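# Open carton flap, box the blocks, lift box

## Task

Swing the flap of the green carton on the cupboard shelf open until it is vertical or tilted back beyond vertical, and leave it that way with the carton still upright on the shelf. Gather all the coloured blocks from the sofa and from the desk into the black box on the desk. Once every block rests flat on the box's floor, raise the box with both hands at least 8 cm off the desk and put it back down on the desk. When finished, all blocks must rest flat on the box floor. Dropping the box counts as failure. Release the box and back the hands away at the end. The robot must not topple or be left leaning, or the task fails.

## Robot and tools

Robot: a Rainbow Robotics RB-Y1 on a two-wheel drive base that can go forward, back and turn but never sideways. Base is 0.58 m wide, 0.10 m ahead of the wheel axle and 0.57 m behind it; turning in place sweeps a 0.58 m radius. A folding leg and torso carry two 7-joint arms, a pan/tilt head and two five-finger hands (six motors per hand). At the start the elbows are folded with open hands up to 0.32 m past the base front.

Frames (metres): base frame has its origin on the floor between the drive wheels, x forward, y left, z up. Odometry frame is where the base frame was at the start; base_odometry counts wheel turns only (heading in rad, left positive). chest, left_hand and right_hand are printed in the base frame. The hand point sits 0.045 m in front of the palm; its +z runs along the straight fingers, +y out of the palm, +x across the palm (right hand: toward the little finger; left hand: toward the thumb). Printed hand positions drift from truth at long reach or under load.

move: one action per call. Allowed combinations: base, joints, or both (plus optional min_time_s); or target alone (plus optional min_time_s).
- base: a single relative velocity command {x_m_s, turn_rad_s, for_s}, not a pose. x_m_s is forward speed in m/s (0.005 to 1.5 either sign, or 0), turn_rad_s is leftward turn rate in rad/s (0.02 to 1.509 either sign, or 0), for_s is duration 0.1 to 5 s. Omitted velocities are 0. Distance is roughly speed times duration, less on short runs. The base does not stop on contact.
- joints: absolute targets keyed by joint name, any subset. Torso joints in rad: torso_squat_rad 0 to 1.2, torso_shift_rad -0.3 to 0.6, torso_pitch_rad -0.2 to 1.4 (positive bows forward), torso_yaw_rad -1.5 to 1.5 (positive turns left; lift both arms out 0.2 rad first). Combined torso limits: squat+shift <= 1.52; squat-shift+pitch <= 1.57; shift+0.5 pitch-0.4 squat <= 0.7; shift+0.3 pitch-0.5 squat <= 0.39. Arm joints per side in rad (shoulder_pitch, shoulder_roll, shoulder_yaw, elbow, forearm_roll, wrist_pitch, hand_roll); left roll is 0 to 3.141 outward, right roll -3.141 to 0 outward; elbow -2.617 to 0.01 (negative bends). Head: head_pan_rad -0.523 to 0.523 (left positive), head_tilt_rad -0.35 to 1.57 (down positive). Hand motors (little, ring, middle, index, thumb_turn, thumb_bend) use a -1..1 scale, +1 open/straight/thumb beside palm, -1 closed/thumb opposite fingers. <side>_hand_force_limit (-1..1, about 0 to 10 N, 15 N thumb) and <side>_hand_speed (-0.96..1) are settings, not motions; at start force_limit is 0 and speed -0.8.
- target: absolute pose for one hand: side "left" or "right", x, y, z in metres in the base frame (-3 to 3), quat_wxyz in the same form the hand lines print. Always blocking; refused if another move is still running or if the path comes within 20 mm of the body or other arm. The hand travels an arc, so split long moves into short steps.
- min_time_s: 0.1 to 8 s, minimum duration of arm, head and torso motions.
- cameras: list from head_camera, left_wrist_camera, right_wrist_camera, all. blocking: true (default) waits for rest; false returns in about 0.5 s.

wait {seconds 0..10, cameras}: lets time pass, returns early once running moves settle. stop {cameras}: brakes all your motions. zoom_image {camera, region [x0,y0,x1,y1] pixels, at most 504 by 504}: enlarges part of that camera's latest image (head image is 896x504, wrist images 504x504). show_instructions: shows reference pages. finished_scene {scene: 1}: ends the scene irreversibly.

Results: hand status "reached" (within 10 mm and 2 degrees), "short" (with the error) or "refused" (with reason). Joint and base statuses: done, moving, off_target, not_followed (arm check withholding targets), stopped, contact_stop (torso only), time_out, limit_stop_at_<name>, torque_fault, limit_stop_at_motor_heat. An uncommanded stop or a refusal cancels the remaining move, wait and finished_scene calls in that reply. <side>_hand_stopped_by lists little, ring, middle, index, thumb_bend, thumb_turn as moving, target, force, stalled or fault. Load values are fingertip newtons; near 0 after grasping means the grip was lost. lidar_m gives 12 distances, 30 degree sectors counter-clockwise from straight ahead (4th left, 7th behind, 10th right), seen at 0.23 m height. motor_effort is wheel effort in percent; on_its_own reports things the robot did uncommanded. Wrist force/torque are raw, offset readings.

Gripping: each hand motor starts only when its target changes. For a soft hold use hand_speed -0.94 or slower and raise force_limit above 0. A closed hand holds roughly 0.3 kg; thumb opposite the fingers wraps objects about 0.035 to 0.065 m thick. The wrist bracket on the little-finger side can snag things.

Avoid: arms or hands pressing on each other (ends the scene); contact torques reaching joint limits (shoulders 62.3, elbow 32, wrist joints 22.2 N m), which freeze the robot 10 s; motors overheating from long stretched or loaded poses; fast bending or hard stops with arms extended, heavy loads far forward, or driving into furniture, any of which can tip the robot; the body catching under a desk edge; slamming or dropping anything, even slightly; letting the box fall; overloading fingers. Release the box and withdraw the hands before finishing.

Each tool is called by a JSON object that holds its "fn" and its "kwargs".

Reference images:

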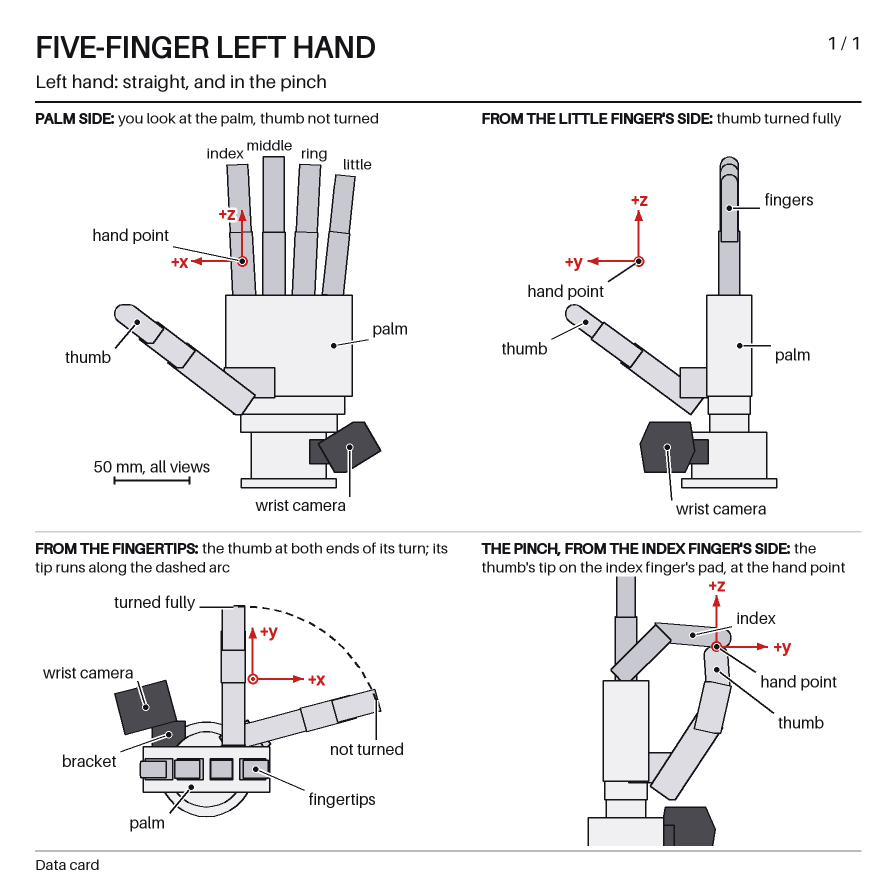

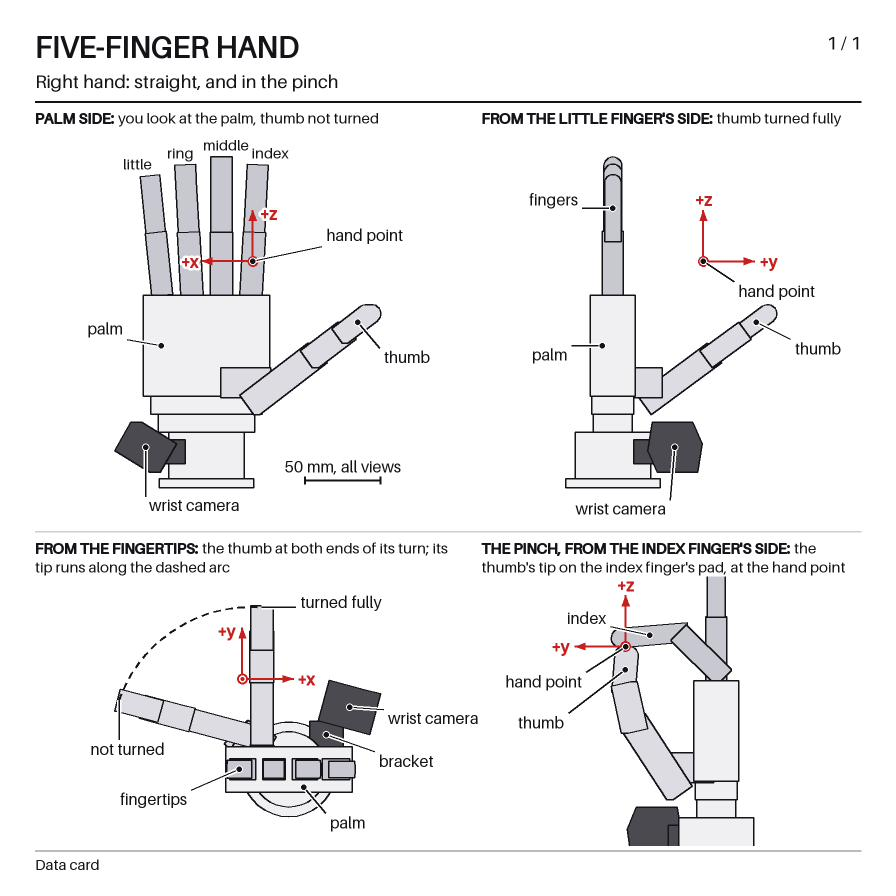

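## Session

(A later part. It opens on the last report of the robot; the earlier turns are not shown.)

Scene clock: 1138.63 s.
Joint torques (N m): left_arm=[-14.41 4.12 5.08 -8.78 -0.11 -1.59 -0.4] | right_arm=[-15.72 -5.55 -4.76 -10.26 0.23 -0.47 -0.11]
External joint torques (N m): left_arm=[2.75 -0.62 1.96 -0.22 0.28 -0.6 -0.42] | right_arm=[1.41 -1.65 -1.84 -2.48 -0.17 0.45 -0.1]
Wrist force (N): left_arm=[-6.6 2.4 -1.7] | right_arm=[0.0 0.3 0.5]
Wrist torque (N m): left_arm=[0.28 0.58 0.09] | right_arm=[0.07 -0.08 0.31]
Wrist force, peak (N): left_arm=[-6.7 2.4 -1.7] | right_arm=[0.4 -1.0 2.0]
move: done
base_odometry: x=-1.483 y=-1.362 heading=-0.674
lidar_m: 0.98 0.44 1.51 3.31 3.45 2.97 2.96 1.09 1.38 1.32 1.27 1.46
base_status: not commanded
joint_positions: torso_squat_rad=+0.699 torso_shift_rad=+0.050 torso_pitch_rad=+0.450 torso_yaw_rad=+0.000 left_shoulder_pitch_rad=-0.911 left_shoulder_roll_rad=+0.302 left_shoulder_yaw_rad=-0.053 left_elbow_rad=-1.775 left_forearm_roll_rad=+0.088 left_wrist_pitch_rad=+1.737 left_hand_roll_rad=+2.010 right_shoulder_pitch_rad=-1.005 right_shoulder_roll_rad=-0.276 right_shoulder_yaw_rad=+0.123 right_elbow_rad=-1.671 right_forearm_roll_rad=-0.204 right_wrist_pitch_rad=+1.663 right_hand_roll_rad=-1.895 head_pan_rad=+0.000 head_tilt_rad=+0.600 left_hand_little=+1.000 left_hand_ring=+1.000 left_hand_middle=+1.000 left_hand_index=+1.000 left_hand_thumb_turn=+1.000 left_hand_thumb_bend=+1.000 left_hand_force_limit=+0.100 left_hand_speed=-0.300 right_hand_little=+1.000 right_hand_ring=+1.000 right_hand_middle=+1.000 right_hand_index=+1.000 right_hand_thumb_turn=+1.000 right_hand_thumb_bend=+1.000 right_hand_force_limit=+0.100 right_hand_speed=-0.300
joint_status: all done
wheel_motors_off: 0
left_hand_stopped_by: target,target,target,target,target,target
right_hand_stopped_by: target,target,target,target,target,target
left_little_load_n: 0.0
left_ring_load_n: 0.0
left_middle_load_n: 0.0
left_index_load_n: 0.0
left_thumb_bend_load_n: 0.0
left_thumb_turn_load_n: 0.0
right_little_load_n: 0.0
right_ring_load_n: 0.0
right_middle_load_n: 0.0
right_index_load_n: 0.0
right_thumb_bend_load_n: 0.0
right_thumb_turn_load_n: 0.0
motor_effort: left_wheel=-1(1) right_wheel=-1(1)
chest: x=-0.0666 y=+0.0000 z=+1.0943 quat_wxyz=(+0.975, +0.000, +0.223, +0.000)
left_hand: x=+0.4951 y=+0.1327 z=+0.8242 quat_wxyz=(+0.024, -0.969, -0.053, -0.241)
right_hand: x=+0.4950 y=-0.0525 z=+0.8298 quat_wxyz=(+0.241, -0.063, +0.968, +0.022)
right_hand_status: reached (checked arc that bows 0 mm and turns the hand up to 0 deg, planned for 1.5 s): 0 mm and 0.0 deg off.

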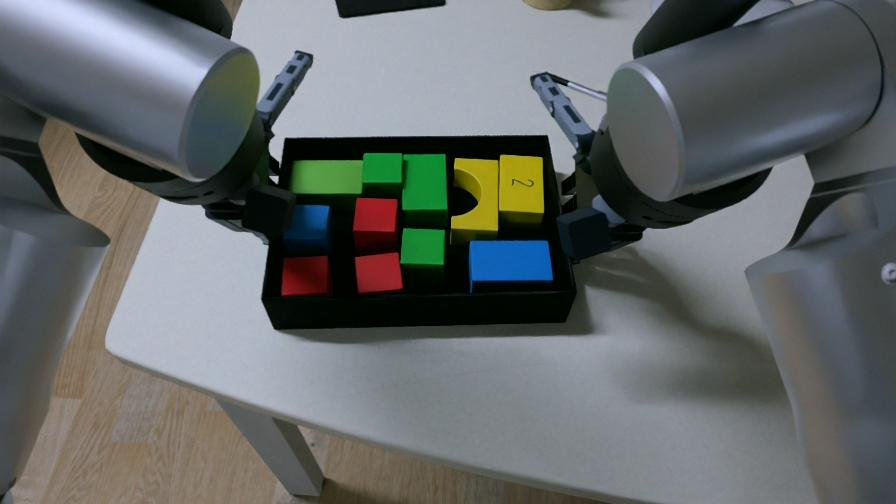

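{"fn": "move", "kwargs": {"cameras": ["all"]}}

Scene clock: 1139.23 s.
Joint torques (N m): left_arm=[-14.27 4.32 4.66 -8.69 0.03 -1.57 -0.36] | right_arm=[-15.79 -5.65 -4.85 -10.27 0.15 -0.48 -0.04]
External joint torques (N m): left_arm=[2.89 -0.41 1.54 -0.12 0.42 -0.57 -0.37] | right_arm=[1.33 -1.75 -1.93 -2.49 -0.26 0.44 -0.03]
Wrist force (N): left_arm=[-6.5 2.4 -1.5] | right_arm=[0.3 0.1 0.5]
Wrist torque (N m): left_arm=[0.27 0.57 0.10] | right_arm=[0.02 -0.14 0.32]
Wrist force, peak (N): left_arm=[-6.6 2.4 -1.7] | right_arm=[0.0 0.5 0.8]
base_odometry: x=-1.483 y=-1.362 heading=-0.674
lidar_m: 0.99 0.44 1.51 3.33 3.46 2.98 2.97 1.08 1.37 1.31 1.27 1.45
base_status: not commanded
joint_positions: torso_squat_rad=+0.699 torso_shift_rad=+0.050 torso_pitch_rad=+0.450 torso_yaw_rad=+0.000 left_shoulder_pitch_rad=-0.911 left_shoulder_roll_rad=+0.302 left_shoulder_yaw_rad=-0.053 left_elbow_rad=-1.775 left_forearm_roll_rad=+0.088 left_wrist_pitch_rad=+1.737 left_hand_roll_rad=+2.010 right_shoulder_pitch_rad=-1.005 right_shoulder_roll_rad=-0.276 right_shoulder_yaw_rad=+0.123 right_elbow_rad=-1.671 right_forearm_roll_rad=-0.204 right_wrist_pitch_rad=+1.663 right_hand_roll_rad=-1.895 head_pan_rad=+0.000 head_tilt_rad=+0.600 left_hand_little=+1.000 left_hand_ring=+1.000 left_hand_middle=+1.000 left_hand_index=+1.000 left_hand_thumb_turn=+1.000 left_hand_thumb_bend=+1.000 left_hand_force_limit=+0.100 left_hand_speed=-0.300 right_hand_little=+1.000 right_hand_ring=+1.000 right_hand_middle=+1.000 right_hand_index=+1.000 right_hand_thumb_turn=+1.000 right_hand_thumb_bend=+1.000 right_hand_force_limit=+0.100 right_hand_speed=-0.300
joint_status: all done
wheel_motors_off: 0
left_hand_stopped_by: target,target,target,target,target,target
right_hand_stopped_by: target,target,target,target,target,target
left_little_load_n: 0.5
left_ring_load_n: 0.0
left_middle_load_n: 0.0
left_index_load_n: 0.0
left_thumb_bend_load_n: 0.0
left_thumb_turn_load_n: 0.0
right_little_load_n: 0.0
right_ring_load_n: 0.0
right_middle_load_n: 0.0
right_index_load_n: 0.0
right_thumb_bend_load_n: 0.0
right_thumb_turn_load_n: 0.0
motor_effort: left_wheel=-1(1) right_wheel=-1(1)
chest: x=-0.0666 y=+0.0000 z=+1.0943 quat_wxyz=(+0.975, +0.000, +0.223, +0.000) (m; base frame)
left_hand: x=+0.4951 y=+0.1327 z=+0.8242 quat_wxyz=(+0.024, -0.969, -0.053, -0.241) (m; base frame)
right_hand: x=+0.4950 y=-0.0525 z=+0.8298 quat_wxyz=(+0.241, -0.063, +0.968, +0.022) (m; base frame)
right_hand_status: reached (checked arc that bows 0 mm and turns the hand up to 0 deg, planned for 1.5 s): 0 mm and 0.0 deg off.
pictures: head_camera, left_wrist_camera, right_wrist_camera

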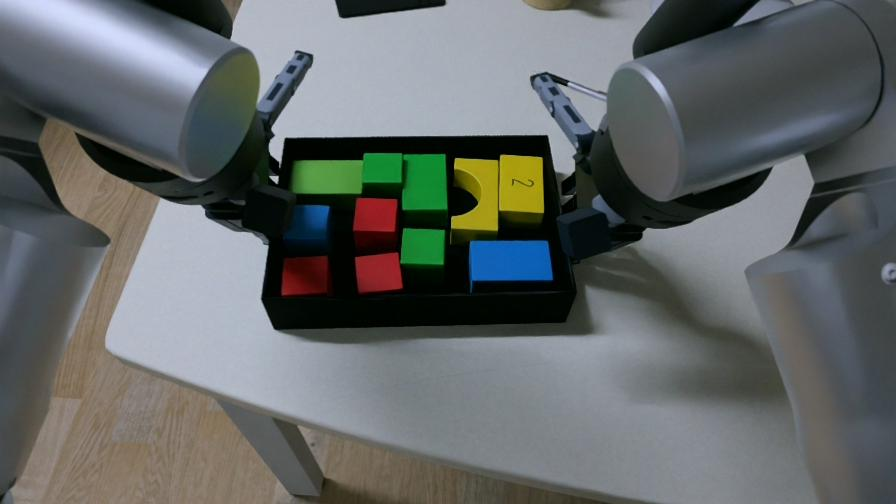

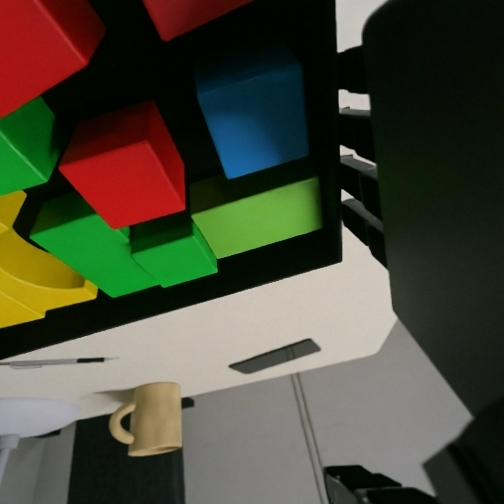

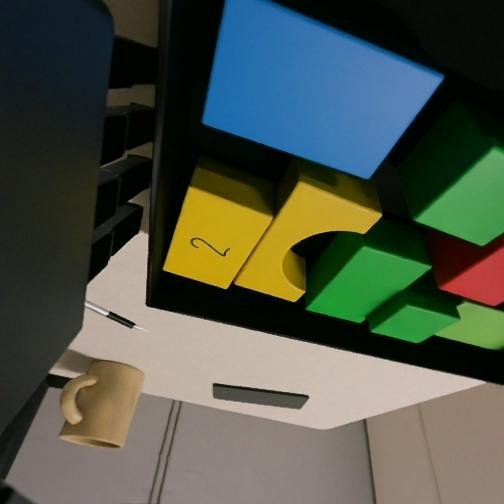

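{"fn": "move", "kwargs": {"target": {"side": "left", "x": 0.4951, "y": 0.155, "z": 0.828, "quat_wxyz": [-0.02336, 0.96881, 0.05358, 0.2411]}, "min_time_s": 1.5}}

{"fn": "move", "kwargs": {"target": {"side": "right", "x": 0.495, "y": -0.075, "z": 0.833, "quat_wxyz": [0.24107, -0.06241, 0.96827, 0.02238]}, "min_time_s": 1.5, "cameras": ["head_camera"]}}

Scene clock: 1145.37 s.
Joint torques (N m): left_arm=[-14.27 4.88 5 -8.44 -0.13 -0.86 -0.4] | right_arm=[-15.72 -5.63 -5.05 -10.27 0.17 -0.5 -0.06]
External joint torques (N m): left_arm=[2.68 -0.75 1.68 0.03 0.23 0.14 -0.41] | right_arm=[1.41 -1.73 -2.13 -2.49 -0.24 0.42 -0.05]
Wrist force (N): left_arm=[-6.6 2.4 -1.8] | right_arm=[0.1 0.5 0.7]
Wrist torque (N m): left_arm=[0.28 0.58 0.11] | right_arm=[0.10 -0.08 0.34]
Wrist force, peak (N): left_arm=[-6.6 2.5 -1.7] | right_arm=[-0.3 0.3 1.1]
move: done
base_odometry: x=-1.483 y=-1.362 heading=-0.674
lidar_m: 0.98 0.45 1.53 3.33 3.45 2.98 2.97 1.10 1.37 1.32 1.28 1.45
base_status: not commanded
joint_positions: torso_squat_rad=+0.699 torso_shift_rad=+0.050 torso_pitch_rad=+0.450 torso_yaw_rad=+0.000 left_shoulder_pitch_rad=-0.895 left_shoulder_roll_rad=+0.337 left_shoulder_yaw_rad=-0.011 left_elbow_rad=-1.792 left_forearm_roll_rad=+0.123 left_wrist_pitch_rad=+1.740 left_hand_roll_rad=+1.976 right_shoulder_pitch_rad=-1.005 right_shoulder_roll_rad=-0.276 right_shoulder_yaw_rad=+0.123 right_elbow_rad=-1.671 right_forearm_roll_rad=-0.204 right_wrist_pitch_rad=+1.663 right_hand_roll_rad=-1.895 head_pan_rad=+0.000 head_tilt_rad=+0.600 left_hand_little=+1.000 left_hand_ring=+1.000 left_hand_middle=+1.000 left_hand_index=+1.000 left_hand_thumb_turn=+1.000 left_hand_thumb_bend=+1.000 left_hand_force_limit=+0.100 left_hand_speed=-0.300 right_hand_little=+1.000 right_hand_ring=+1.000 right_hand_middle=+1.000 right_hand_index=+1.000 right_hand_thumb_turn=+1.000 right_hand_thumb_bend=+1.000 right_hand_force_limit=+0.100 right_hand_speed=-0.300
joint_status: all done
wheel_motors_off: 0
left_hand_stopped_by: target,target,target,target,target,target
right_hand_stopped_by: target,target,target,target,target,target
left_little_load_n: 0.0
left_ring_load_n: 0.0
left_middle_load_n: 0.0
left_index_load_n: 0.0
left_thumb_bend_load_n: 0.0
left_thumb_turn_load_n: 0.0
right_little_load_n: 0.0
right_ring_load_n: 0.0
right_middle_load_n: 0.0
right_index_load_n: 0.0
right_thumb_bend_load_n: 0.0
right_thumb_turn_load_n: 0.0
motor_effort: left_wheel=-1(1) right_wheel=-1(1)
chest: x=-0.0666 y=+0.0000 z=+1.0943 quat_wxyz=(+0.975, +0.000, +0.223, +0.000)
left_hand: x=+0.4956 y=+0.1542 z=+0.8283 quat_wxyz=(+0.024, -0.968, -0.054, -0.242)
left_hand_status: reached (checked arc that bows 1 mm and turns the hand up to 0 deg, planned for 1.5 s): 1 mm and 0.2 deg off.
right_hand: x=+0.4950 y=-0.0526 z=+0.8298 quat_wxyz=(+0.241, -0.063, +0.968, +0.022)
pictures: none

Scene clock: 1147.20 s.
Joint torques (N m): left_arm=[-14.45 4.86 5.07 -8.51 -0.08 -0.78 -0.39] | right_arm=[-15.46 -6.24 -5 -10.22 0.14 -0.52 -0.01]
External joint torques (N m): left_arm=[2.49 -0.77 1.76 -0.03 0.28 0.23 -0.41] | right_arm=[1.43 -1.57 -1.92 -2.52 -0.24 0.41 0]
Wrist force (N): left_arm=[-6.6 2.3 -1.7] | right_arm=[0.1 0.3 0.3]
Wrist torque (N m): left_arm=[0.27 0.58 0.10] | right_arm=[0.10 -0.08 0.32]
Wrist force, peak (N): left_arm=[-6.7 2.3 -1.7] | right_arm=[0.2 0.4 0.9]
move: done
base_odometry: x=-1.483 y=-1.362 heading=-0.674
lidar_m: 0.97 0.46 1.52 3.31 3.47 2.98 2.96 1.08 1.38 1.32 1.27 1.45
base_status: not commanded
joint_positions: torso_squat_rad=+0.699 torso_shift_rad=+0.050 torso_pitch_rad=+0.450 torso_yaw_rad=+0.000 left_shoulder_pitch_rad=-0.895 left_shoulder_roll_rad=+0.337 left_shoulder_yaw_rad=-0.011 left_elbow_rad=-1.792 left_forearm_roll_rad=+0.123 left_wrist_pitch_rad=+1.740 left_hand_roll_rad=+1.976 right_shoulder_pitch_rad=-0.984 right_shoulder_roll_rad=-0.313 right_shoulder_yaw_rad=+0.087 right_elbow_rad=-1.695 right_forearm_roll_rad=-0.237 right_wrist_pitch_rad=+1.671 right_hand_roll_rad=-1.863 head_pan_rad=+0.000 head_tilt_rad=+0.600 left_hand_little=+1.000 left_hand_ring=+1.000 left_hand_middle=+1.000 left_hand_index=+1.000 left_hand_thumb_turn=+1.000 left_hand_thumb_bend=+1.000 left_hand_force_limit=+0.100 left_hand_speed=-0.300 right_hand_little=+1.000 right_hand_ring=+1.000 right_hand_middle=+1.000 right_hand_index=+1.000 right_hand_thumb_turn=+1.000 right_hand_thumb_bend=+1.000 right_hand_force_limit=+0.100 right_hand_speed=-0.300
joint_status: all done
wheel_motors_off: 0
left_hand_stopped_by: target,target,target,target,target,target
right_hand_stopped_by: target,target,target,target,target,target
left_little_load_n: 0.0
left_ring_load_n: 0.0
left_middle_load_n: 0.0
left_index_load_n: 0.0
left_thumb_bend_load_n: 0.0
left_thumb_turn_load_n: 0.0
right_little_load_n: 0.0
right_ring_load_n: 0.0
right_middle_load_n: 0.0
right_index_load_n: 0.0
right_thumb_bend_load_n: 0.0
right_thumb_turn_load_n: 0.0
motor_effort: left_wheel=-1(2) right_wheel=-1(1)
chest: x=-0.0666 y=+0.0000 z=+1.0943 quat_wxyz=(+0.975, +0.000, +0.223, +0.000)
left_hand: x=+0.4956 y=+0.1542 z=+0.8283 quat_wxyz=(+0.024, -0.968, -0.054, -0.242)
right_hand: x=+0.4955 y=-0.0740 z=+0.8326 quat_wxyz=(+0.241, -0.063, +0.968, +0.021)
right_hand_status: reached (checked arc that bows 1 mm and turns the hand up to 0 deg, planned for 1.5 s): 1 mm and 0.1 deg off.

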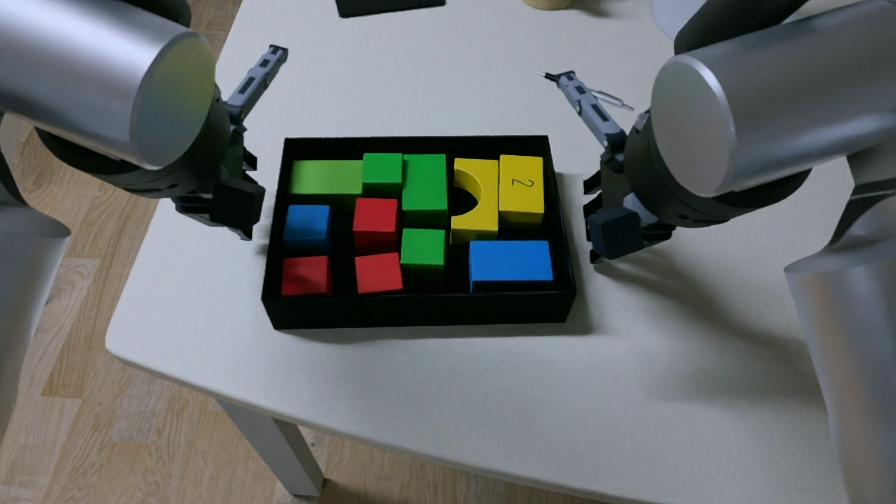

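{"fn": "move", "kwargs": {"target": {"side": "left", "x": 0.485, "y": 0.19, "z": 0.90, "quat_wxyz": [-0.02336, 0.96881, 0.05358, 0.2411]}, "min_time_s": 1.5}}

{"fn": "move", "kwargs": {"target": {"side": "right", "x": 0.485, "y": -0.11, "z": 0.90, "quat_wxyz": [0.24107, -0.06241, 0.96827, 0.02238]}, "min_time_s": 1.5, "cameras": ["head_camera"]}}

Scene clock: 1149.37 s.
Joint torques (N m): left_arm=[-15.75 7.18 6.7 -6.77 -0.19 -0.89 0.24] | right_arm=[-15.66 -6.14 -4.92 -10.06 0.26 -0.59 -0.05]
External joint torques (N m): left_arm=[1.08 -1.34 1.37 -0.12 0.24 0.07 0.23] | right_arm=[1.23 -1.47 -1.84 -2.35 -0.12 0.34 -0.04]
Wrist force (N): left_arm=[-6.6 2.4 -1.8] | right_arm=[0.0 0.6 0.4]
Wrist torque (N m): left_arm=[0.28 0.58 0.24] | right_arm=[0.14 -0.05 0.32]
Wrist force, peak (N): left_arm=[-6.8 2.4 -1.7] | right_arm=[0.2 0.5 0.7]
move: done
base_odometry: x=-1.483 y=-1.362 heading=-0.674
lidar_m: 0.99 0.44 1.54 3.32 3.44 2.98 2.96 1.08 1.39 1.32 1.28 1.45
base_status: not commanded
joint_positions: torso_squat_rad=+0.699 torso_shift_rad=+0.050 torso_pitch_rad=+0.450 torso_yaw_rad=+0.000 left_shoulder_pitch_rad=-0.964 left_shoulder_roll_rad=+0.571 left_shoulder_yaw_rad=+0.004 left_elbow_rad=-1.924 left_forearm_roll_rad=+0.382 left_wrist_pitch_rad=+1.919 left_hand_roll_rad=+2.073 right_shoulder_pitch_rad=-0.984 right_shoulder_roll_rad=-0.313 right_shoulder_yaw_rad=+0.087 right_elbow_rad=-1.695 right_forearm_roll_rad=-0.237 right_wrist_pitch_rad=+1.671 right_hand_roll_rad=-1.863 head_pan_rad=+0.000 head_tilt_rad=+0.600 left_hand_little=+1.000 left_hand_ring=+1.000 left_hand_middle=+1.000 left_hand_index=+1.000 left_hand_thumb_turn=+1.000 left_hand_thumb_bend=+1.000 left_hand_force_limit=+0.100 left_hand_speed=-0.300 right_hand_little=+1.000 right_hand_ring=+1.000 right_hand_middle=+1.000 right_hand_index=+1.000 right_hand_thumb_turn=+1.000 right_hand_thumb_bend=+1.000 right_hand_force_limit=+0.100 right_hand_speed=-0.300
joint_status: all done
wheel_motors_off: 0
left_hand_stopped_by: target,target,target,target,target,target
right_hand_stopped_by: target,target,target,target,target,target
left_little_load_n: 0.0
left_ring_load_n: 0.0
left_middle_load_n: 0.0
left_index_load_n: 0.0
left_thumb_bend_load_n: -0.5
left_thumb_turn_load_n: 0.0
right_little_load_n: 0.0
right_ring_load_n: 0.0
right_middle_load_n: 0.0
right_index_load_n: 0.0
right_thumb_bend_load_n: 0.0
right_thumb_turn_load_n: 0.0
motor_effort: left_wheel=-1(1) right_wheel=-1(1)
chest: x=-0.0666 y=+0.0000 z=+1.0943 quat_wxyz=(+0.975, +0.000, +0.223, +0.000)
left_hand: x=+0.4848 y=+0.1903 z=+0.8996 quat_wxyz=(+0.023, -0.968, -0.053, -0.242)
left_hand_status: reached (checked arc that bows 8 mm and turns the hand up to 1 deg, planned for 1.5 s): 1 mm and 0.1 deg off.
right_hand: x=+0.4955 y=-0.0740 z=+0.8326 quat_wxyz=(+0.241, -0.063, +0.968, +0.021)
pictures: none

Scene clock: 1151.20 s.
Joint torques (N m): left_arm=[-16.26 7.04 6.67 -6.6 -0.18 -0.94 0.22] | right_arm=[-17.92 -7.92 -5.14 -8.95 0.19 -0.62 -0.12]
External joint torques (N m): left_arm=[0.56 -1.48 1.34 0.06 0.25 0.03 0.21] | right_arm=[-1.06 -1.55 -1.85 -2.3 -0.13 0.31 -0.11]
Wrist force (N): left_arm=[-6.5 2.4 -1.6] | right_arm=[-0.4 0.2 0.6]
Wrist torque (N m): left_arm=[0.27 0.57 0.24] | right_arm=[0.04 -0.03 0.28]
Wrist force, peak (N): left_arm=[-6.7 2.6 -1.7] | right_arm=[0.0 0.5 0.9]
move: done
base_odometry: x=-1.483 y=-1.362 heading=-0.674
lidar_m: 0.98 0.44 1.53 3.31 3.47 2.99 2.97 1.08 1.37 1.32 1.27 1.46
base_status: not commanded
joint_positions: torso_squat_rad=+0.699 torso_shift_rad=+0.050 torso_pitch_rad=+0.450 torso_yaw_rad=+0.000 left_shoulder_pitch_rad=-0.964 left_shoulder_roll_rad=+0.571 left_shoulder_yaw_rad=+0.004 left_elbow_rad=-1.924 left_forearm_roll_rad=+0.382 left_wrist_pitch_rad=+1.919 left_hand_roll_rad=+2.073 right_shoulder_pitch_rad=-1.045 right_shoulder_roll_rad=-0.399 right_shoulder_yaw_rad=-0.022 right_elbow_rad=-1.839 right_forearm_roll_rad=-0.342 right_wrist_pitch_rad=+1.890 right_hand_roll_rad=-1.835 head_pan_rad=+0.000 head_tilt_rad=+0.600 left_hand_little=+1.000 left_hand_ring=+1.000 left_hand_middle=+1.000 left_hand_index=+1.000 left_hand_thumb_turn=+1.000 left_hand_thumb_bend=+1.000 left_hand_force_limit=+0.100 left_hand_speed=-0.300 right_hand_little=+1.000 right_hand_ring=+1.000 right_hand_middle=+1.000 right_hand_index=+1.000 right_hand_thumb_turn=+1.000 right_hand_thumb_bend=+1.000 right_hand_force_limit=+0.100 right_hand_speed=-0.300
joint_status: all done
wheel_motors_off: 0
left_hand_stopped_by: target,target,target,target,target,target
right_hand_stopped_by: target,target,target,target,target,target
left_little_load_n: 0.0
left_ring_load_n: 0.0
left_middle_load_n: 0.0
left_index_load_n: 0.0
left_thumb_bend_load_n: 0.0
left_thumb_turn_load_n: -0.5
right_little_load_n: 0.0
right_ring_load_n: 0.0
right_middle_load_n: 0.0
right_index_load_n: 0.0
right_thumb_bend_load_n: 0.0
right_thumb_turn_load_n: 0.0
motor_effort: left_wheel=+0(1) right_wheel=-1(1)
chest: x=-0.0666 y=+0.0000 z=+1.0943 quat_wxyz=(+0.975, +0.000, +0.223, +0.000)
left_hand: x=+0.4848 y=+0.1903 z=+0.8996 quat_wxyz=(+0.023, -0.968, -0.053, -0.242)
right_hand: x=+0.4848 y=-0.1098 z=+0.8995 quat_wxyz=(+0.241, -0.063, +0.968, +0.022)
right_hand_status: reached (checked arc that bows 3 mm and turns the hand up to 0 deg, planned for 1.5 s): 1 mm and 0.1 deg off.

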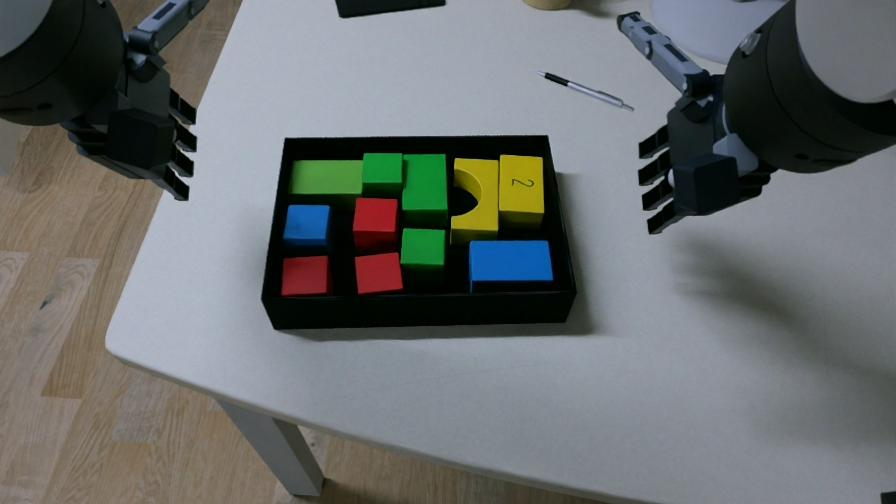

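{"fn": "zoom_image", "kwargs": {"camera": "head_camera", "region": [240, 110, 600, 350]}}

Scaled by 1.400 from the camera's image (finer frame: 1280x720).

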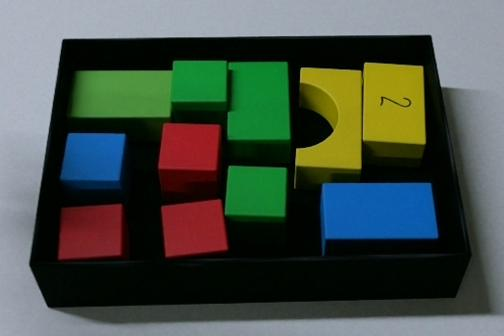

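{"fn": "move", "kwargs": {"joints": {"head_tilt_rad": 0.1, "head_pan_rad": 0.5}, "cameras": ["head_camera"]}}

{"fn": "move", "kwargs": {"joints": {"head_tilt_rad": 0.1, "head_pan_rad": -0.5}, "cameras": ["head_camera"]}}

Scene clock: 1153.37 s.
Joint torques (N m): left_arm=[-16.33 7.24 6.66 -6.63 -0.22 -0.96 0.23] | right_arm=[-18.16 -7.95 -5.16 -8.77 0.18 -0.59 -0.13]
External joint torques (N m): left_arm=[0.5 -1.27 1.32 0.02 0.21 0 0.21] | right_arm=[-1.3 -1.58 -1.87 -2.12 -0.14 0.35 -0.12]
Wrist force (N): left_arm=[-6.4 2.4 -1.8] | right_arm=[-0.1 -0.2 0.5]
Wrist torque (N m): left_arm=[0.28 0.55 0.24] | right_arm=[0.00 -0.07 0.29]
Wrist force, peak (N): left_arm=[-6.7 2.5 -1.7] | right_arm=[-0.7 0.1 0.9]
move: done
base_odometry: x=-1.483 y=-1.362 heading=-0.674
lidar_m: 0.98 0.44 1.50 3.31 3.45 2.98 2.97 1.09 1.37 1.32 1.28 1.46
base_status: not commanded
joint_positions: torso_squat_rad=+0.699 torso_shift_rad=+0.050 torso_pitch_rad=+0.450 torso_yaw_rad=+0.000 left_shoulder_pitch_rad=-0.964 left_shoulder_roll_rad=+0.571 left_shoulder_yaw_rad=+0.004 left_elbow_rad=-1.924 left_forearm_roll_rad=+0.382 left_wrist_pitch_rad=+1.919 left_hand_roll_rad=+2.073 right_shoulder_pitch_rad=-1.045 right_shoulder_roll_rad=-0.399 right_shoulder_yaw_rad=-0.022 right_elbow_rad=-1.839 right_forearm_roll_rad=-0.342 right_wrist_pitch_rad=+1.890 right_hand_roll_rad=-1.835 head_pan_rad=+0.500 head_tilt_rad=+0.100 left_hand_little=+1.000 left_hand_ring=+1.000 left_hand_middle=+1.000 left_hand_index=+1.000 left_hand_thumb_turn=+1.000 left_hand_thumb_bend=+1.000 left_hand_force_limit=+0.100 left_hand_speed=-0.300 right_hand_little=+1.000 right_hand_ring=+1.000 right_hand_middle=+1.000 right_hand_index=+1.000 right_hand_thumb_turn=+1.000 right_hand_thumb_bend=+1.000 right_hand_force_limit=+0.100 right_hand_speed=-0.300
joint_status: all done
wheel_motors_off: 0
left_hand_stopped_by: target,target,target,target,target,target
right_hand_stopped_by: target,target,target,target,target,target
left_little_load_n: 0.5
left_ring_load_n: 0.0
left_middle_load_n: 0.0
left_index_load_n: 0.0
left_thumb_bend_load_n: 0.0
left_thumb_turn_load_n: 0.0
right_little_load_n: 0.0
right_ring_load_n: 0.0
right_middle_load_n: 0.0
right_index_load_n: 0.0
right_thumb_bend_load_n: 0.0
right_thumb_turn_load_n: 0.0
motor_effort: left_wheel=-1(1) right_wheel=-1(1)
chest: x=-0.0666 y=+0.0000 z=+1.0943 quat_wxyz=(+0.975, +0.000, +0.223, +0.000)
left_hand: x=+0.4848 y=+0.1903 z=+0.8996 quat_wxyz=(+0.023, -0.968, -0.053, -0.242)
right_hand: x=+0.4848 y=-0.1098 z=+0.8995 quat_wxyz=(+0.241, -0.063, +0.968, +0.022)

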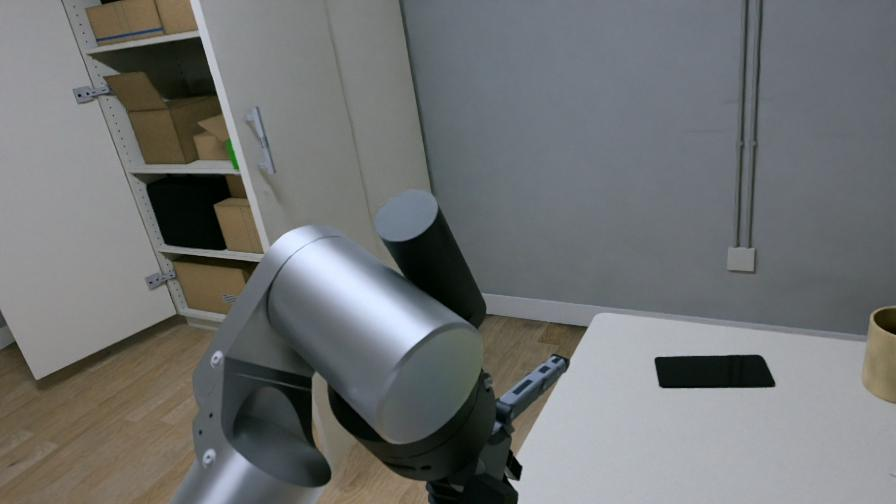

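Scene clock: 1154.70 s.
Joint torques (N m): left_arm=[-16.39 7.25 6.76 -6.48 -0.32 -0.88 0.23] | right_arm=[-18.04 -8.18 -4.92 -8.92 0.13 -0.6 0.03]
External joint torques (N m): left_arm=[0.43 -1.27 1.42 0.18 0.11 0.08 0.22] | right_arm=[-1.18 -1.82 -1.62 -2.27 -0.19 0.34 0.04]
Wrist force (N): left_arm=[-6.6 2.5 -1.7] | right_arm=[-0.4 -0.2 0.4]
Wrist torque (N m): left_arm=[0.29 0.57 0.24] | right_arm=[0.00 0.00 0.25]
Wrist force, peak (N): left_arm=[-6.7 2.4 -1.7] | right_arm=[-0.1 -0.2 0.9]
move: done
base_odometry: x=-1.483 y=-1.362 heading=-0.674
lidar_m: 0.98 0.44 1.52 3.32 3.46 2.98 2.96 1.07 1.39 1.31 1.28 1.46
base_status: not commanded
joint_positions: torso_squat_rad=+0.699 torso_shift_rad=+0.050 torso_pitch_rad=+0.450 torso_yaw_rad=+0.000 left_shoulder_pitch_rad=-0.964 left_shoulder_roll_rad=+0.571 left_shoulder_yaw_rad=+0.004 left_elbow_rad=-1.924 left_forearm_roll_rad=+0.382 left_wrist_pitch_rad=+1.919 left_hand_roll_rad=+2.073 right_shoulder_pitch_rad=-1.045 right_shoulder_roll_rad=-0.399 right_shoulder_yaw_rad=-0.022 right_elbow_rad=-1.839 right_forearm_roll_rad=-0.342 right_wrist_pitch_rad=+1.890 right_hand_roll_rad=-1.835 head_pan_rad=-0.500 head_tilt_rad=+0.100 left_hand_little=+1.000 left_hand_ring=+1.000 left_hand_middle=+1.000 left_hand_index=+1.000 left_hand_thumb_turn=+1.000 left_hand_thumb_bend=+1.000 left_hand_force_limit=+0.100 left_hand_speed=-0.300 right_hand_little=+1.000 right_hand_ring=+1.000 right_hand_middle=+1.000 right_hand_index=+1.000 right_hand_thumb_turn=+1.000 right_hand_thumb_bend=+1.000 right_hand_force_limit=+0.100 right_hand_speed=-0.300
joint_status: all done
wheel_motors_off: 0
left_hand_stopped_by: target,target,target,target,target,target
right_hand_stopped_by: target,target,target,target,target,target
left_little_load_n: 0.0
left_ring_load_n: 0.0
left_middle_load_n: 0.0
left_index_load_n: 0.0
left_thumb_bend_load_n: 0.0
left_thumb_turn_load_n: 0.0
right_little_load_n: 0.0
right_ring_load_n: 0.0
right_middle_load_n: 0.0
right_index_load_n: 0.0
right_thumb_bend_load_n: 0.0
right_thumb_turn_load_n: -0.5
motor_effort: left_wheel=-1(1) right_wheel=-1(1)
chest: x=-0.0666 y=+0.0000 z=+1.0943 quat_wxyz=(+0.975, +0.000, +0.223, +0.000)
left_hand: x=+0.4848 y=+0.1903 z=+0.8996 quat_wxyz=(+0.023, -0.968, -0.053, -0.242)
right_hand: x=+0.4848 y=-0.1098 z=+0.8995 quat_wxyz=(+0.241, -0.063, +0.968, +0.022)

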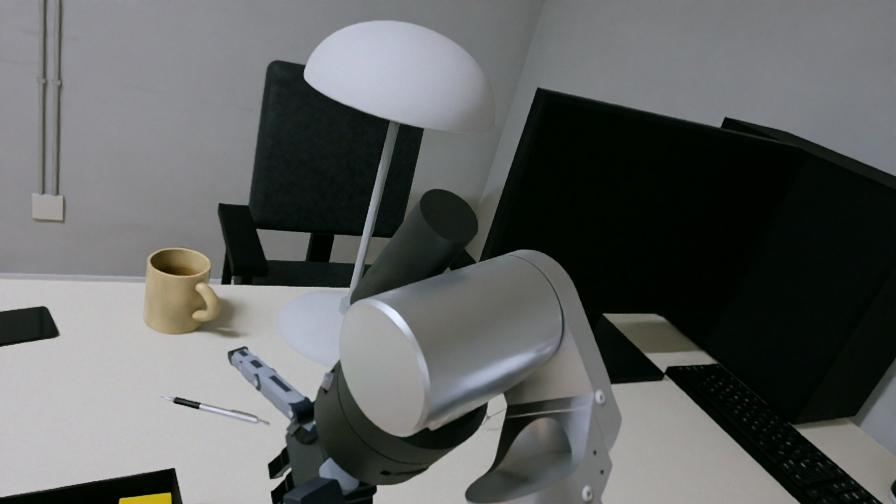

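{"fn": "move", "kwargs": {"base": {"x_m_s": -0.25, "for_s": 2.0}, "joints": {"head_tilt_rad": 0.4, "head_pan_rad": 0.0}, "cameras": ["head_camera"]}}

{"fn": "move", "kwargs": {"base": {"turn_rad_s": 0.4, "for_s": 2.0}, "joints": {"head_tilt_rad": 0.1, "head_pan_rad": 0.3}, "cameras": ["head_camera"]}}

Scene clock: 1158.73 s.
Joint torques (N m): left_arm=[-15.4 7.06 6.53 -6.44 -0.23 -1.02 0.28] | right_arm=[-17.37 -7.81 -5.01 -8.6 0.21 -0.71 -0.18]
External joint torques (N m): left_arm=[1.42 -1.46 1.2 0.22 0.21 -0.05 0.27] | right_arm=[-0.51 -1.45 -1.71 -1.95 -0.1 0.22 -0.17]
Wrist force (N): left_arm=[-6.5 2.5 -1.7] | right_arm=[-0.1 -0.1 0.5]
Wrist torque (N m): left_arm=[0.29 0.57 0.24] | right_arm=[-0.01 -0.04 0.30]
Wrist force, peak (N): left_arm=[-7.0 2.4 -1.8] | right_arm=[-0.5 -0.2 1.0]
move: done
base_odometry: x=-1.873 y=-1.050 heading=-0.676
lidar_m: 0.93 0.91 3.03 3.33 3.42 2.49 2.70 1.30 0.76 1.29 1.37 1.84
base_status: done (sent for 2 of 2 s)
joint_positions: torso_squat_rad=+0.699 torso_shift_rad=+0.050 torso_pitch_rad=+0.450 torso_yaw_rad=+0.000 left_shoulder_pitch_rad=-0.964 left_shoulder_roll_rad=+0.571 left_shoulder_yaw_rad=+0.004 left_elbow_rad=-1.924 left_forearm_roll_rad=+0.382 left_wrist_pitch_rad=+1.919 left_hand_roll_rad=+2.073 right_shoulder_pitch_rad=-1.045 right_shoulder_roll_rad=-0.399 right_shoulder_yaw_rad=-0.022 right_elbow_rad=-1.839 right_forearm_roll_rad=-0.342 right_wrist_pitch_rad=+1.890 right_hand_roll_rad=-1.835 head_pan_rad=+0.000 head_tilt_rad=+0.400 left_hand_little=+1.000 left_hand_ring=+1.000 left_hand_middle=+1.000 left_hand_index=+1.000 left_hand_thumb_turn=+1.000 left_hand_thumb_bend=+1.000 left_hand_force_limit=+0.100 left_hand_speed=-0.300 right_hand_little=+1.000 right_hand_ring=+1.000 right_hand_middle=+1.000 right_hand_index=+1.000 right_hand_thumb_turn=+1.000 right_hand_thumb_bend=+1.000 right_hand_force_limit=+0.100 right_hand_speed=-0.300
joint_status: all done
wheel_motors_off: 0
left_hand_stopped_by: target,target,target,target,target,target
right_hand_stopped_by: target,target,target,target,target,target
left_little_load_n: 0.0
left_ring_load_n: 0.0
left_middle_load_n: 0.0
left_index_load_n: 0.0
left_thumb_bend_load_n: 0.0
left_thumb_turn_load_n: 0.0
right_little_load_n: 0.0
right_ring_load_n: 0.0
right_middle_load_n: 0.0
right_index_load_n: 0.0
right_thumb_bend_load_n: 0.0
right_thumb_turn_load_n: 0.0
motor_effort: left_wheel=-10(23) right_wheel=+11(24)
chest: x=-0.0667 y=+0.0000 z=+1.0943 quat_wxyz=(+0.975, +0.000, +0.223, +0.000)
left_hand: x=+0.4848 y=+0.1903 z=+0.8997 quat_wxyz=(+0.023, -0.968, -0.053, -0.242)
right_hand: x=+0.4848 y=-0.1098 z=+0.8997 quat_wxyz=(+0.241, -0.063, +0.968, +0.022)

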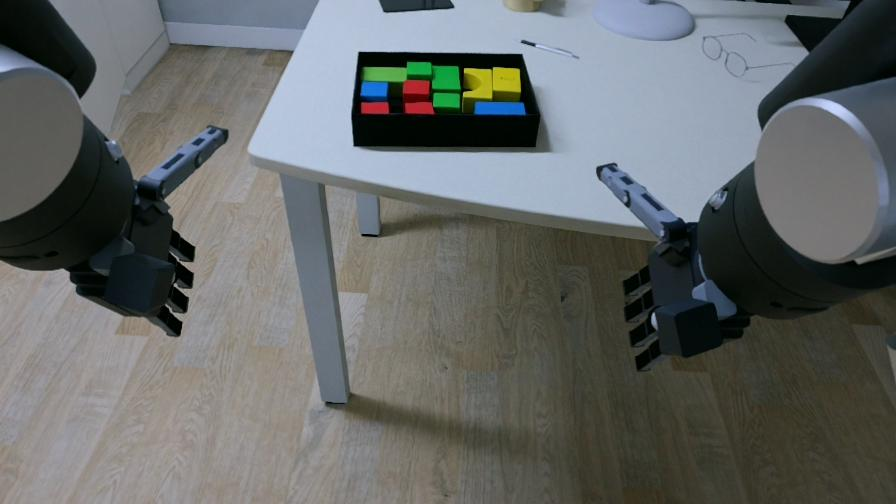

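Scene clock: 1161.90 s.
Joint torques (N m): left_arm=[-15.33 6.93 6.79 -6.23 -0.22 -0.94 0.17] | right_arm=[-17.41 -7.53 -4.89 -8.58 0.2 -0.67 -0.08]
External joint torques (N m): left_arm=[1.5 -1.59 1.46 0.42 0.21 0.03 0.16] | right_arm=[-0.55 -1.17 -1.6 -1.93 -0.12 0.26 -0.07]
Wrist force (N): left_arm=[-6.4 2.5 -1.5] | right_arm=[-0.4 -0.4 0.6]
Wrist torque (N m): left_arm=[0.28 0.55 0.25] | right_arm=[-0.04 -0.03 0.27]
Wrist force, peak (N): left_arm=[-6.7 2.5 -1.8] | right_arm=[-0.6 0.2 0.8]
move: done
base_odometry: x=-1.873 y=-1.049 heading=+0.124
lidar_m: 1.89 3.33 3.33 2.74 2.47 2.65 1.29 0.76 1.33 1.51 1.93 0.92
base_status: done (sent for 2 of 2 s)
joint_positions: torso_squat_rad=+0.699 torso_shift_rad=+0.050 torso_pitch_rad=+0.450 torso_yaw_rad=+0.000 left_shoulder_pitch_rad=-0.964 left_shoulder_roll_rad=+0.571 left_shoulder_yaw_rad=+0.004 left_elbow_rad=-1.924 left_forearm_roll_rad=+0.382 left_wrist_pitch_rad=+1.919 left_hand_roll_rad=+2.073 right_shoulder_pitch_rad=-1.045 right_shoulder_roll_rad=-0.399 right_shoulder_yaw_rad=-0.022 right_elbow_rad=-1.839 right_forearm_roll_rad=-0.342 right_wrist_pitch_rad=+1.890 right_hand_roll_rad=-1.835 head_pan_rad=+0.300 head_tilt_rad=+0.100 left_hand_little=+1.000 left_hand_ring=+1.000 left_hand_middle=+1.000 left_hand_index=+1.000 left_hand_thumb_turn=+1.000 left_hand_thumb_bend=+1.000 left_hand_force_limit=+0.100 left_hand_speed=-0.300 right_hand_little=+1.000 right_hand_ring=+1.000 right_hand_middle=+1.000 right_hand_index=+1.000 right_hand_thumb_turn=+1.000 right_hand_thumb_bend=+1.000 right_hand_force_limit=+0.100 right_hand_speed=-0.300
joint_status: all done
wheel_motors_off: 0
left_hand_stopped_by: target,target,target,target,target,target
right_hand_stopped_by: target,target,target,target,target,target
left_little_load_n: 0.0
left_ring_load_n: 0.0
left_middle_load_n: 0.0
left_index_load_n: 0.0
left_thumb_bend_load_n: 0.0
left_thumb_turn_load_n: 0.0
right_little_load_n: 0.0
right_ring_load_n: 0.0
right_middle_load_n: 0.0
right_index_load_n: 0.0
right_thumb_bend_load_n: 0.0
right_thumb_turn_load_n: 0.0
motor_effort: left_wheel=+1(23) right_wheel=+7(28)
chest: x=-0.0667 y=+0.0000 z=+1.0943 quat_wxyz=(+0.975, +0.000, +0.223, +0.000)
left_hand: x=+0.4848 y=+0.1903 z=+0.8997 quat_wxyz=(+0.023, -0.968, -0.053, -0.242)
right_hand: x=+0.4848 y=-0.1098 z=+0.8997 quat_wxyz=(+0.241, -0.063, +0.968, +0.022)

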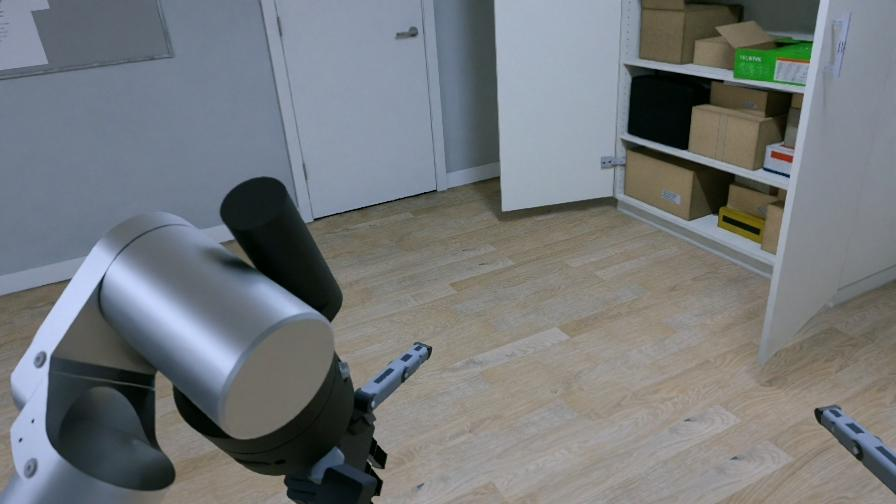

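{"fn": "move", "kwargs": {"joints": {"head_tilt_rad": -0.1, "head_pan_rad": 0.0}, "cameras": ["head_camera"]}}

Scene clock: 1162.93 s.
Joint torques (N m): left_arm=[-15.77 6.96 6.79 -6.23 -0.24 -0.94 0.26] | right_arm=[-17.3 -7.73 -4.8 -8.61 0.24 -0.66 -0.06]
External joint torques (N m): left_arm=[1.05 -1.56 1.46 0.42 0.19 0.03 0.24] | right_arm=[-0.44 -1.36 -1.5 -1.96 -0.07 0.28 -0.05]
Wrist force (N): left_arm=[-6.5 2.6 -1.7] | right_arm=[-0.4 0.3 0.5]
Wrist torque (N m): left_arm=[0.31 0.57 0.24] | right_arm=[0.06 -0.03 0.28]
Wrist force, peak (N): left_arm=[-6.7 2.5 -1.7] | right_arm=[-0.4 -0.1 0.7]
move: done
base_odometry: x=-1.873 y=-1.049 heading=+0.124
lidar_m: 1.90 3.33 3.32 2.75 2.49 2.65 1.29 0.76 1.33 1.51 1.95 0.92
base_status: not commanded
joint_positions: torso_squat_rad=+0.699 torso_shift_rad=+0.050 torso_pitch_rad=+0.450 torso_yaw_rad=+0.000 left_shoulder_pitch_rad=-0.964 left_shoulder_roll_rad=+0.571 left_shoulder_yaw_rad=+0.004 left_elbow_rad=-1.924 left_forearm_roll_rad=+0.382 left_wrist_pitch_rad=+1.919 left_hand_roll_rad=+2.073 right_shoulder_pitch_rad=-1.045 right_shoulder_roll_rad=-0.399 right_shoulder_yaw_rad=-0.022 right_elbow_rad=-1.839 right_forearm_roll_rad=-0.342 right_wrist_pitch_rad=+1.890 right_hand_roll_rad=-1.835 head_pan_rad=+0.000 head_tilt_rad=-0.100 left_hand_little=+1.000 left_hand_ring=+1.000 left_hand_middle=+1.000 left_hand_index=+1.000 left_hand_thumb_turn=+1.000 left_hand_thumb_bend=+1.000 left_hand_force_limit=+0.100 left_hand_speed=-0.300 right_hand_little=+1.000 right_hand_ring=+1.000 right_hand_middle=+1.000 right_hand_index=+1.000 right_hand_thumb_turn=+1.000 right_hand_thumb_bend=+1.000 right_hand_force_limit=+0.100 right_hand_speed=-0.300
joint_status: all done
wheel_motors_off: 0
left_hand_stopped_by: target,target,target,target,target,target
right_hand_stopped_by: target,target,target,target,target,target
left_little_load_n: 0.0
left_ring_load_n: 0.0
left_middle_load_n: 0.0
left_index_load_n: 0.0
left_thumb_bend_load_n: 0.0
left_thumb_turn_load_n: 0.0
right_little_load_n: 0.0
right_ring_load_n: 0.0
right_middle_load_n: 0.0
right_index_load_n: 0.0
right_thumb_bend_load_n: 0.0
right_thumb_turn_load_n: 0.0
motor_effort: left_wheel=+1(2) right_wheel=+8(8)
chest: x=-0.0667 y=+0.0000 z=+1.0943 quat_wxyz=(+0.975, +0.000, +0.223, +0.000)
left_hand: x=+0.4848 y=+0.1903 z=+0.8997 quat_wxyz=(+0.023, -0.968, -0.053, -0.242)
right_hand: x=+0.4848 y=-0.1098 z=+0.8997 quat_wxyz=(+0.241, -0.063, +0.968, +0.022)

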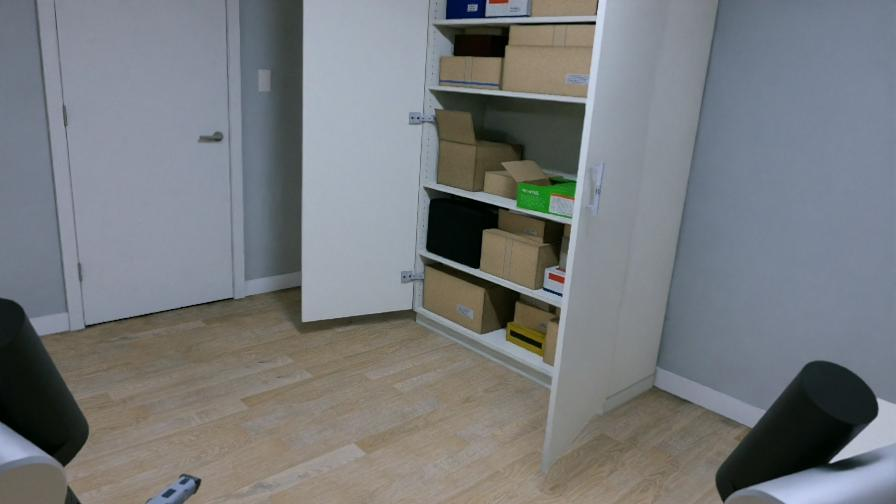

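{"fn": "zoom_image", "kwargs": {"camera": "head_camera", "region": [420, 90, 620, 230]}}

Scaled by 2.520 from the camera's image (finer frame: 1280x720).

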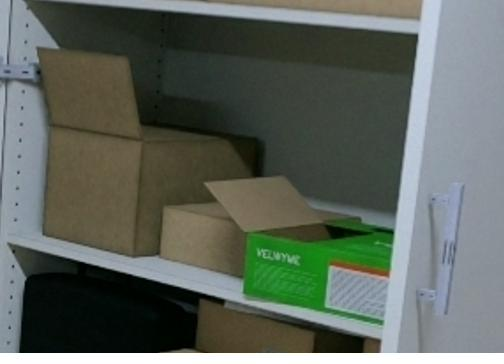

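{"fn": "move", "kwargs": {"base": {"turn_rad_s": 0.8, "for_s": 3.3}, "joints": {"head_tilt_rad": 0.45, "head_pan_rad": 0.5}, "cameras": ["head_camera"]}}

Scene clock: 1169.23 s.
Joint torques (N m): left_arm=[-15.85 6.95 6.63 -6.29 -0.21 -0.96 0.21] | right_arm=[-17.56 -7.5 -4.73 -8.48 0.26 -0.65 -0.18]
External joint torques (N m): left_arm=[0.98 -1.57 1.29 0.37 0.22 0.01 0.19] | right_arm=[-0.7 -1.14 -1.44 -1.83 -0.06 0.28 -0.18]
Wrist force (N): left_arm=[-6.5 2.4 -1.6] | right_arm=[-0.2 0.1 0.5]
Wrist torque (N m): left_arm=[0.26 0.56 0.24] | right_arm=[0.05 -0.04 0.29]
Wrist force, peak (N): left_arm=[-6.7 2.6 -1.6] | right_arm=[-0.6 -0.1 0.8]
move: done
base_odometry: x=-1.873 y=-1.050 heading=+2.764
lidar_m: 1.30 0.79 0.76 1.33 1.51 1.93 0.92 1.90 3.35 3.34 2.67 2.49
base_status: done (sent for 3.3 of 3.3 s)
joint_positions: torso_squat_rad=+0.699 torso_shift_rad=+0.050 torso_pitch_rad=+0.450 torso_yaw_rad=+0.000 left_shoulder_pitch_rad=-0.964 left_shoulder_roll_rad=+0.571 left_shoulder_yaw_rad=+0.004 left_elbow_rad=-1.924 left_forearm_roll_rad=+0.382 left_wrist_pitch_rad=+1.919 left_hand_roll_rad=+2.073 right_shoulder_pitch_rad=-1.045 right_shoulder_roll_rad=-0.399 right_shoulder_yaw_rad=-0.022 right_elbow_rad=-1.839 right_forearm_roll_rad=-0.342 right_wrist_pitch_rad=+1.890 right_hand_roll_rad=-1.835 head_pan_rad=+0.500 head_tilt_rad=+0.450 left_hand_little=+1.000 left_hand_ring=+1.000 left_hand_middle=+1.000 left_hand_index=+1.000 left_hand_thumb_turn=+1.000 left_hand_thumb_bend=+1.000 left_hand_force_limit=+0.100 left_hand_speed=-0.300 right_hand_little=+1.000 right_hand_ring=+1.000 right_hand_middle=+1.000 right_hand_index=+1.000 right_hand_thumb_turn=+1.000 right_hand_thumb_bend=+1.000 right_hand_force_limit=+0.100 right_hand_speed=-0.300
joint_status: all done
wheel_motors_off: 0
left_hand_stopped_by: target,target,target,target,target,target
right_hand_stopped_by: target,target,target,target,target,target
left_little_load_n: 0.0
left_ring_load_n: 0.0
left_middle_load_n: 0.0
left_index_load_n: 0.0
left_thumb_bend_load_n: 0.0
left_thumb_turn_load_n: 0.0
right_little_load_n: 0.0
right_ring_load_n: -0.5
right_middle_load_n: 0.0
right_index_load_n: 0.0
right_thumb_bend_load_n: 0.0
right_thumb_turn_load_n: 0.0
motor_effort: left_wheel=+2(16) right_wheel=+7(25)
chest: x=-0.0666 y=+0.0000 z=+1.0943 quat_wxyz=(+0.975, +0.000, +0.223, +0.000)
left_hand: x=+0.4849 y=+0.1903 z=+0.8997 quat_wxyz=(+0.023, -0.968, -0.053, -0.242)
right_hand: x=+0.4849 y=-0.1099 z=+0.8996 quat_wxyz=(+0.241, -0.062, +0.968, +0.022)

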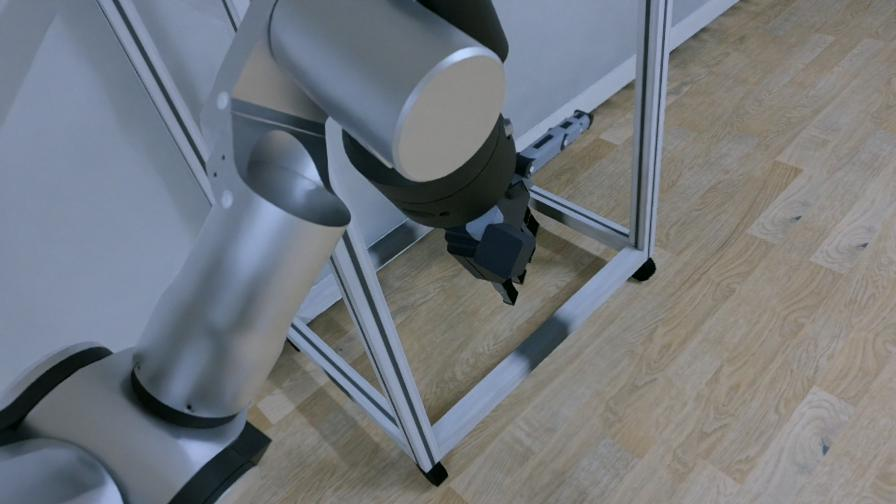

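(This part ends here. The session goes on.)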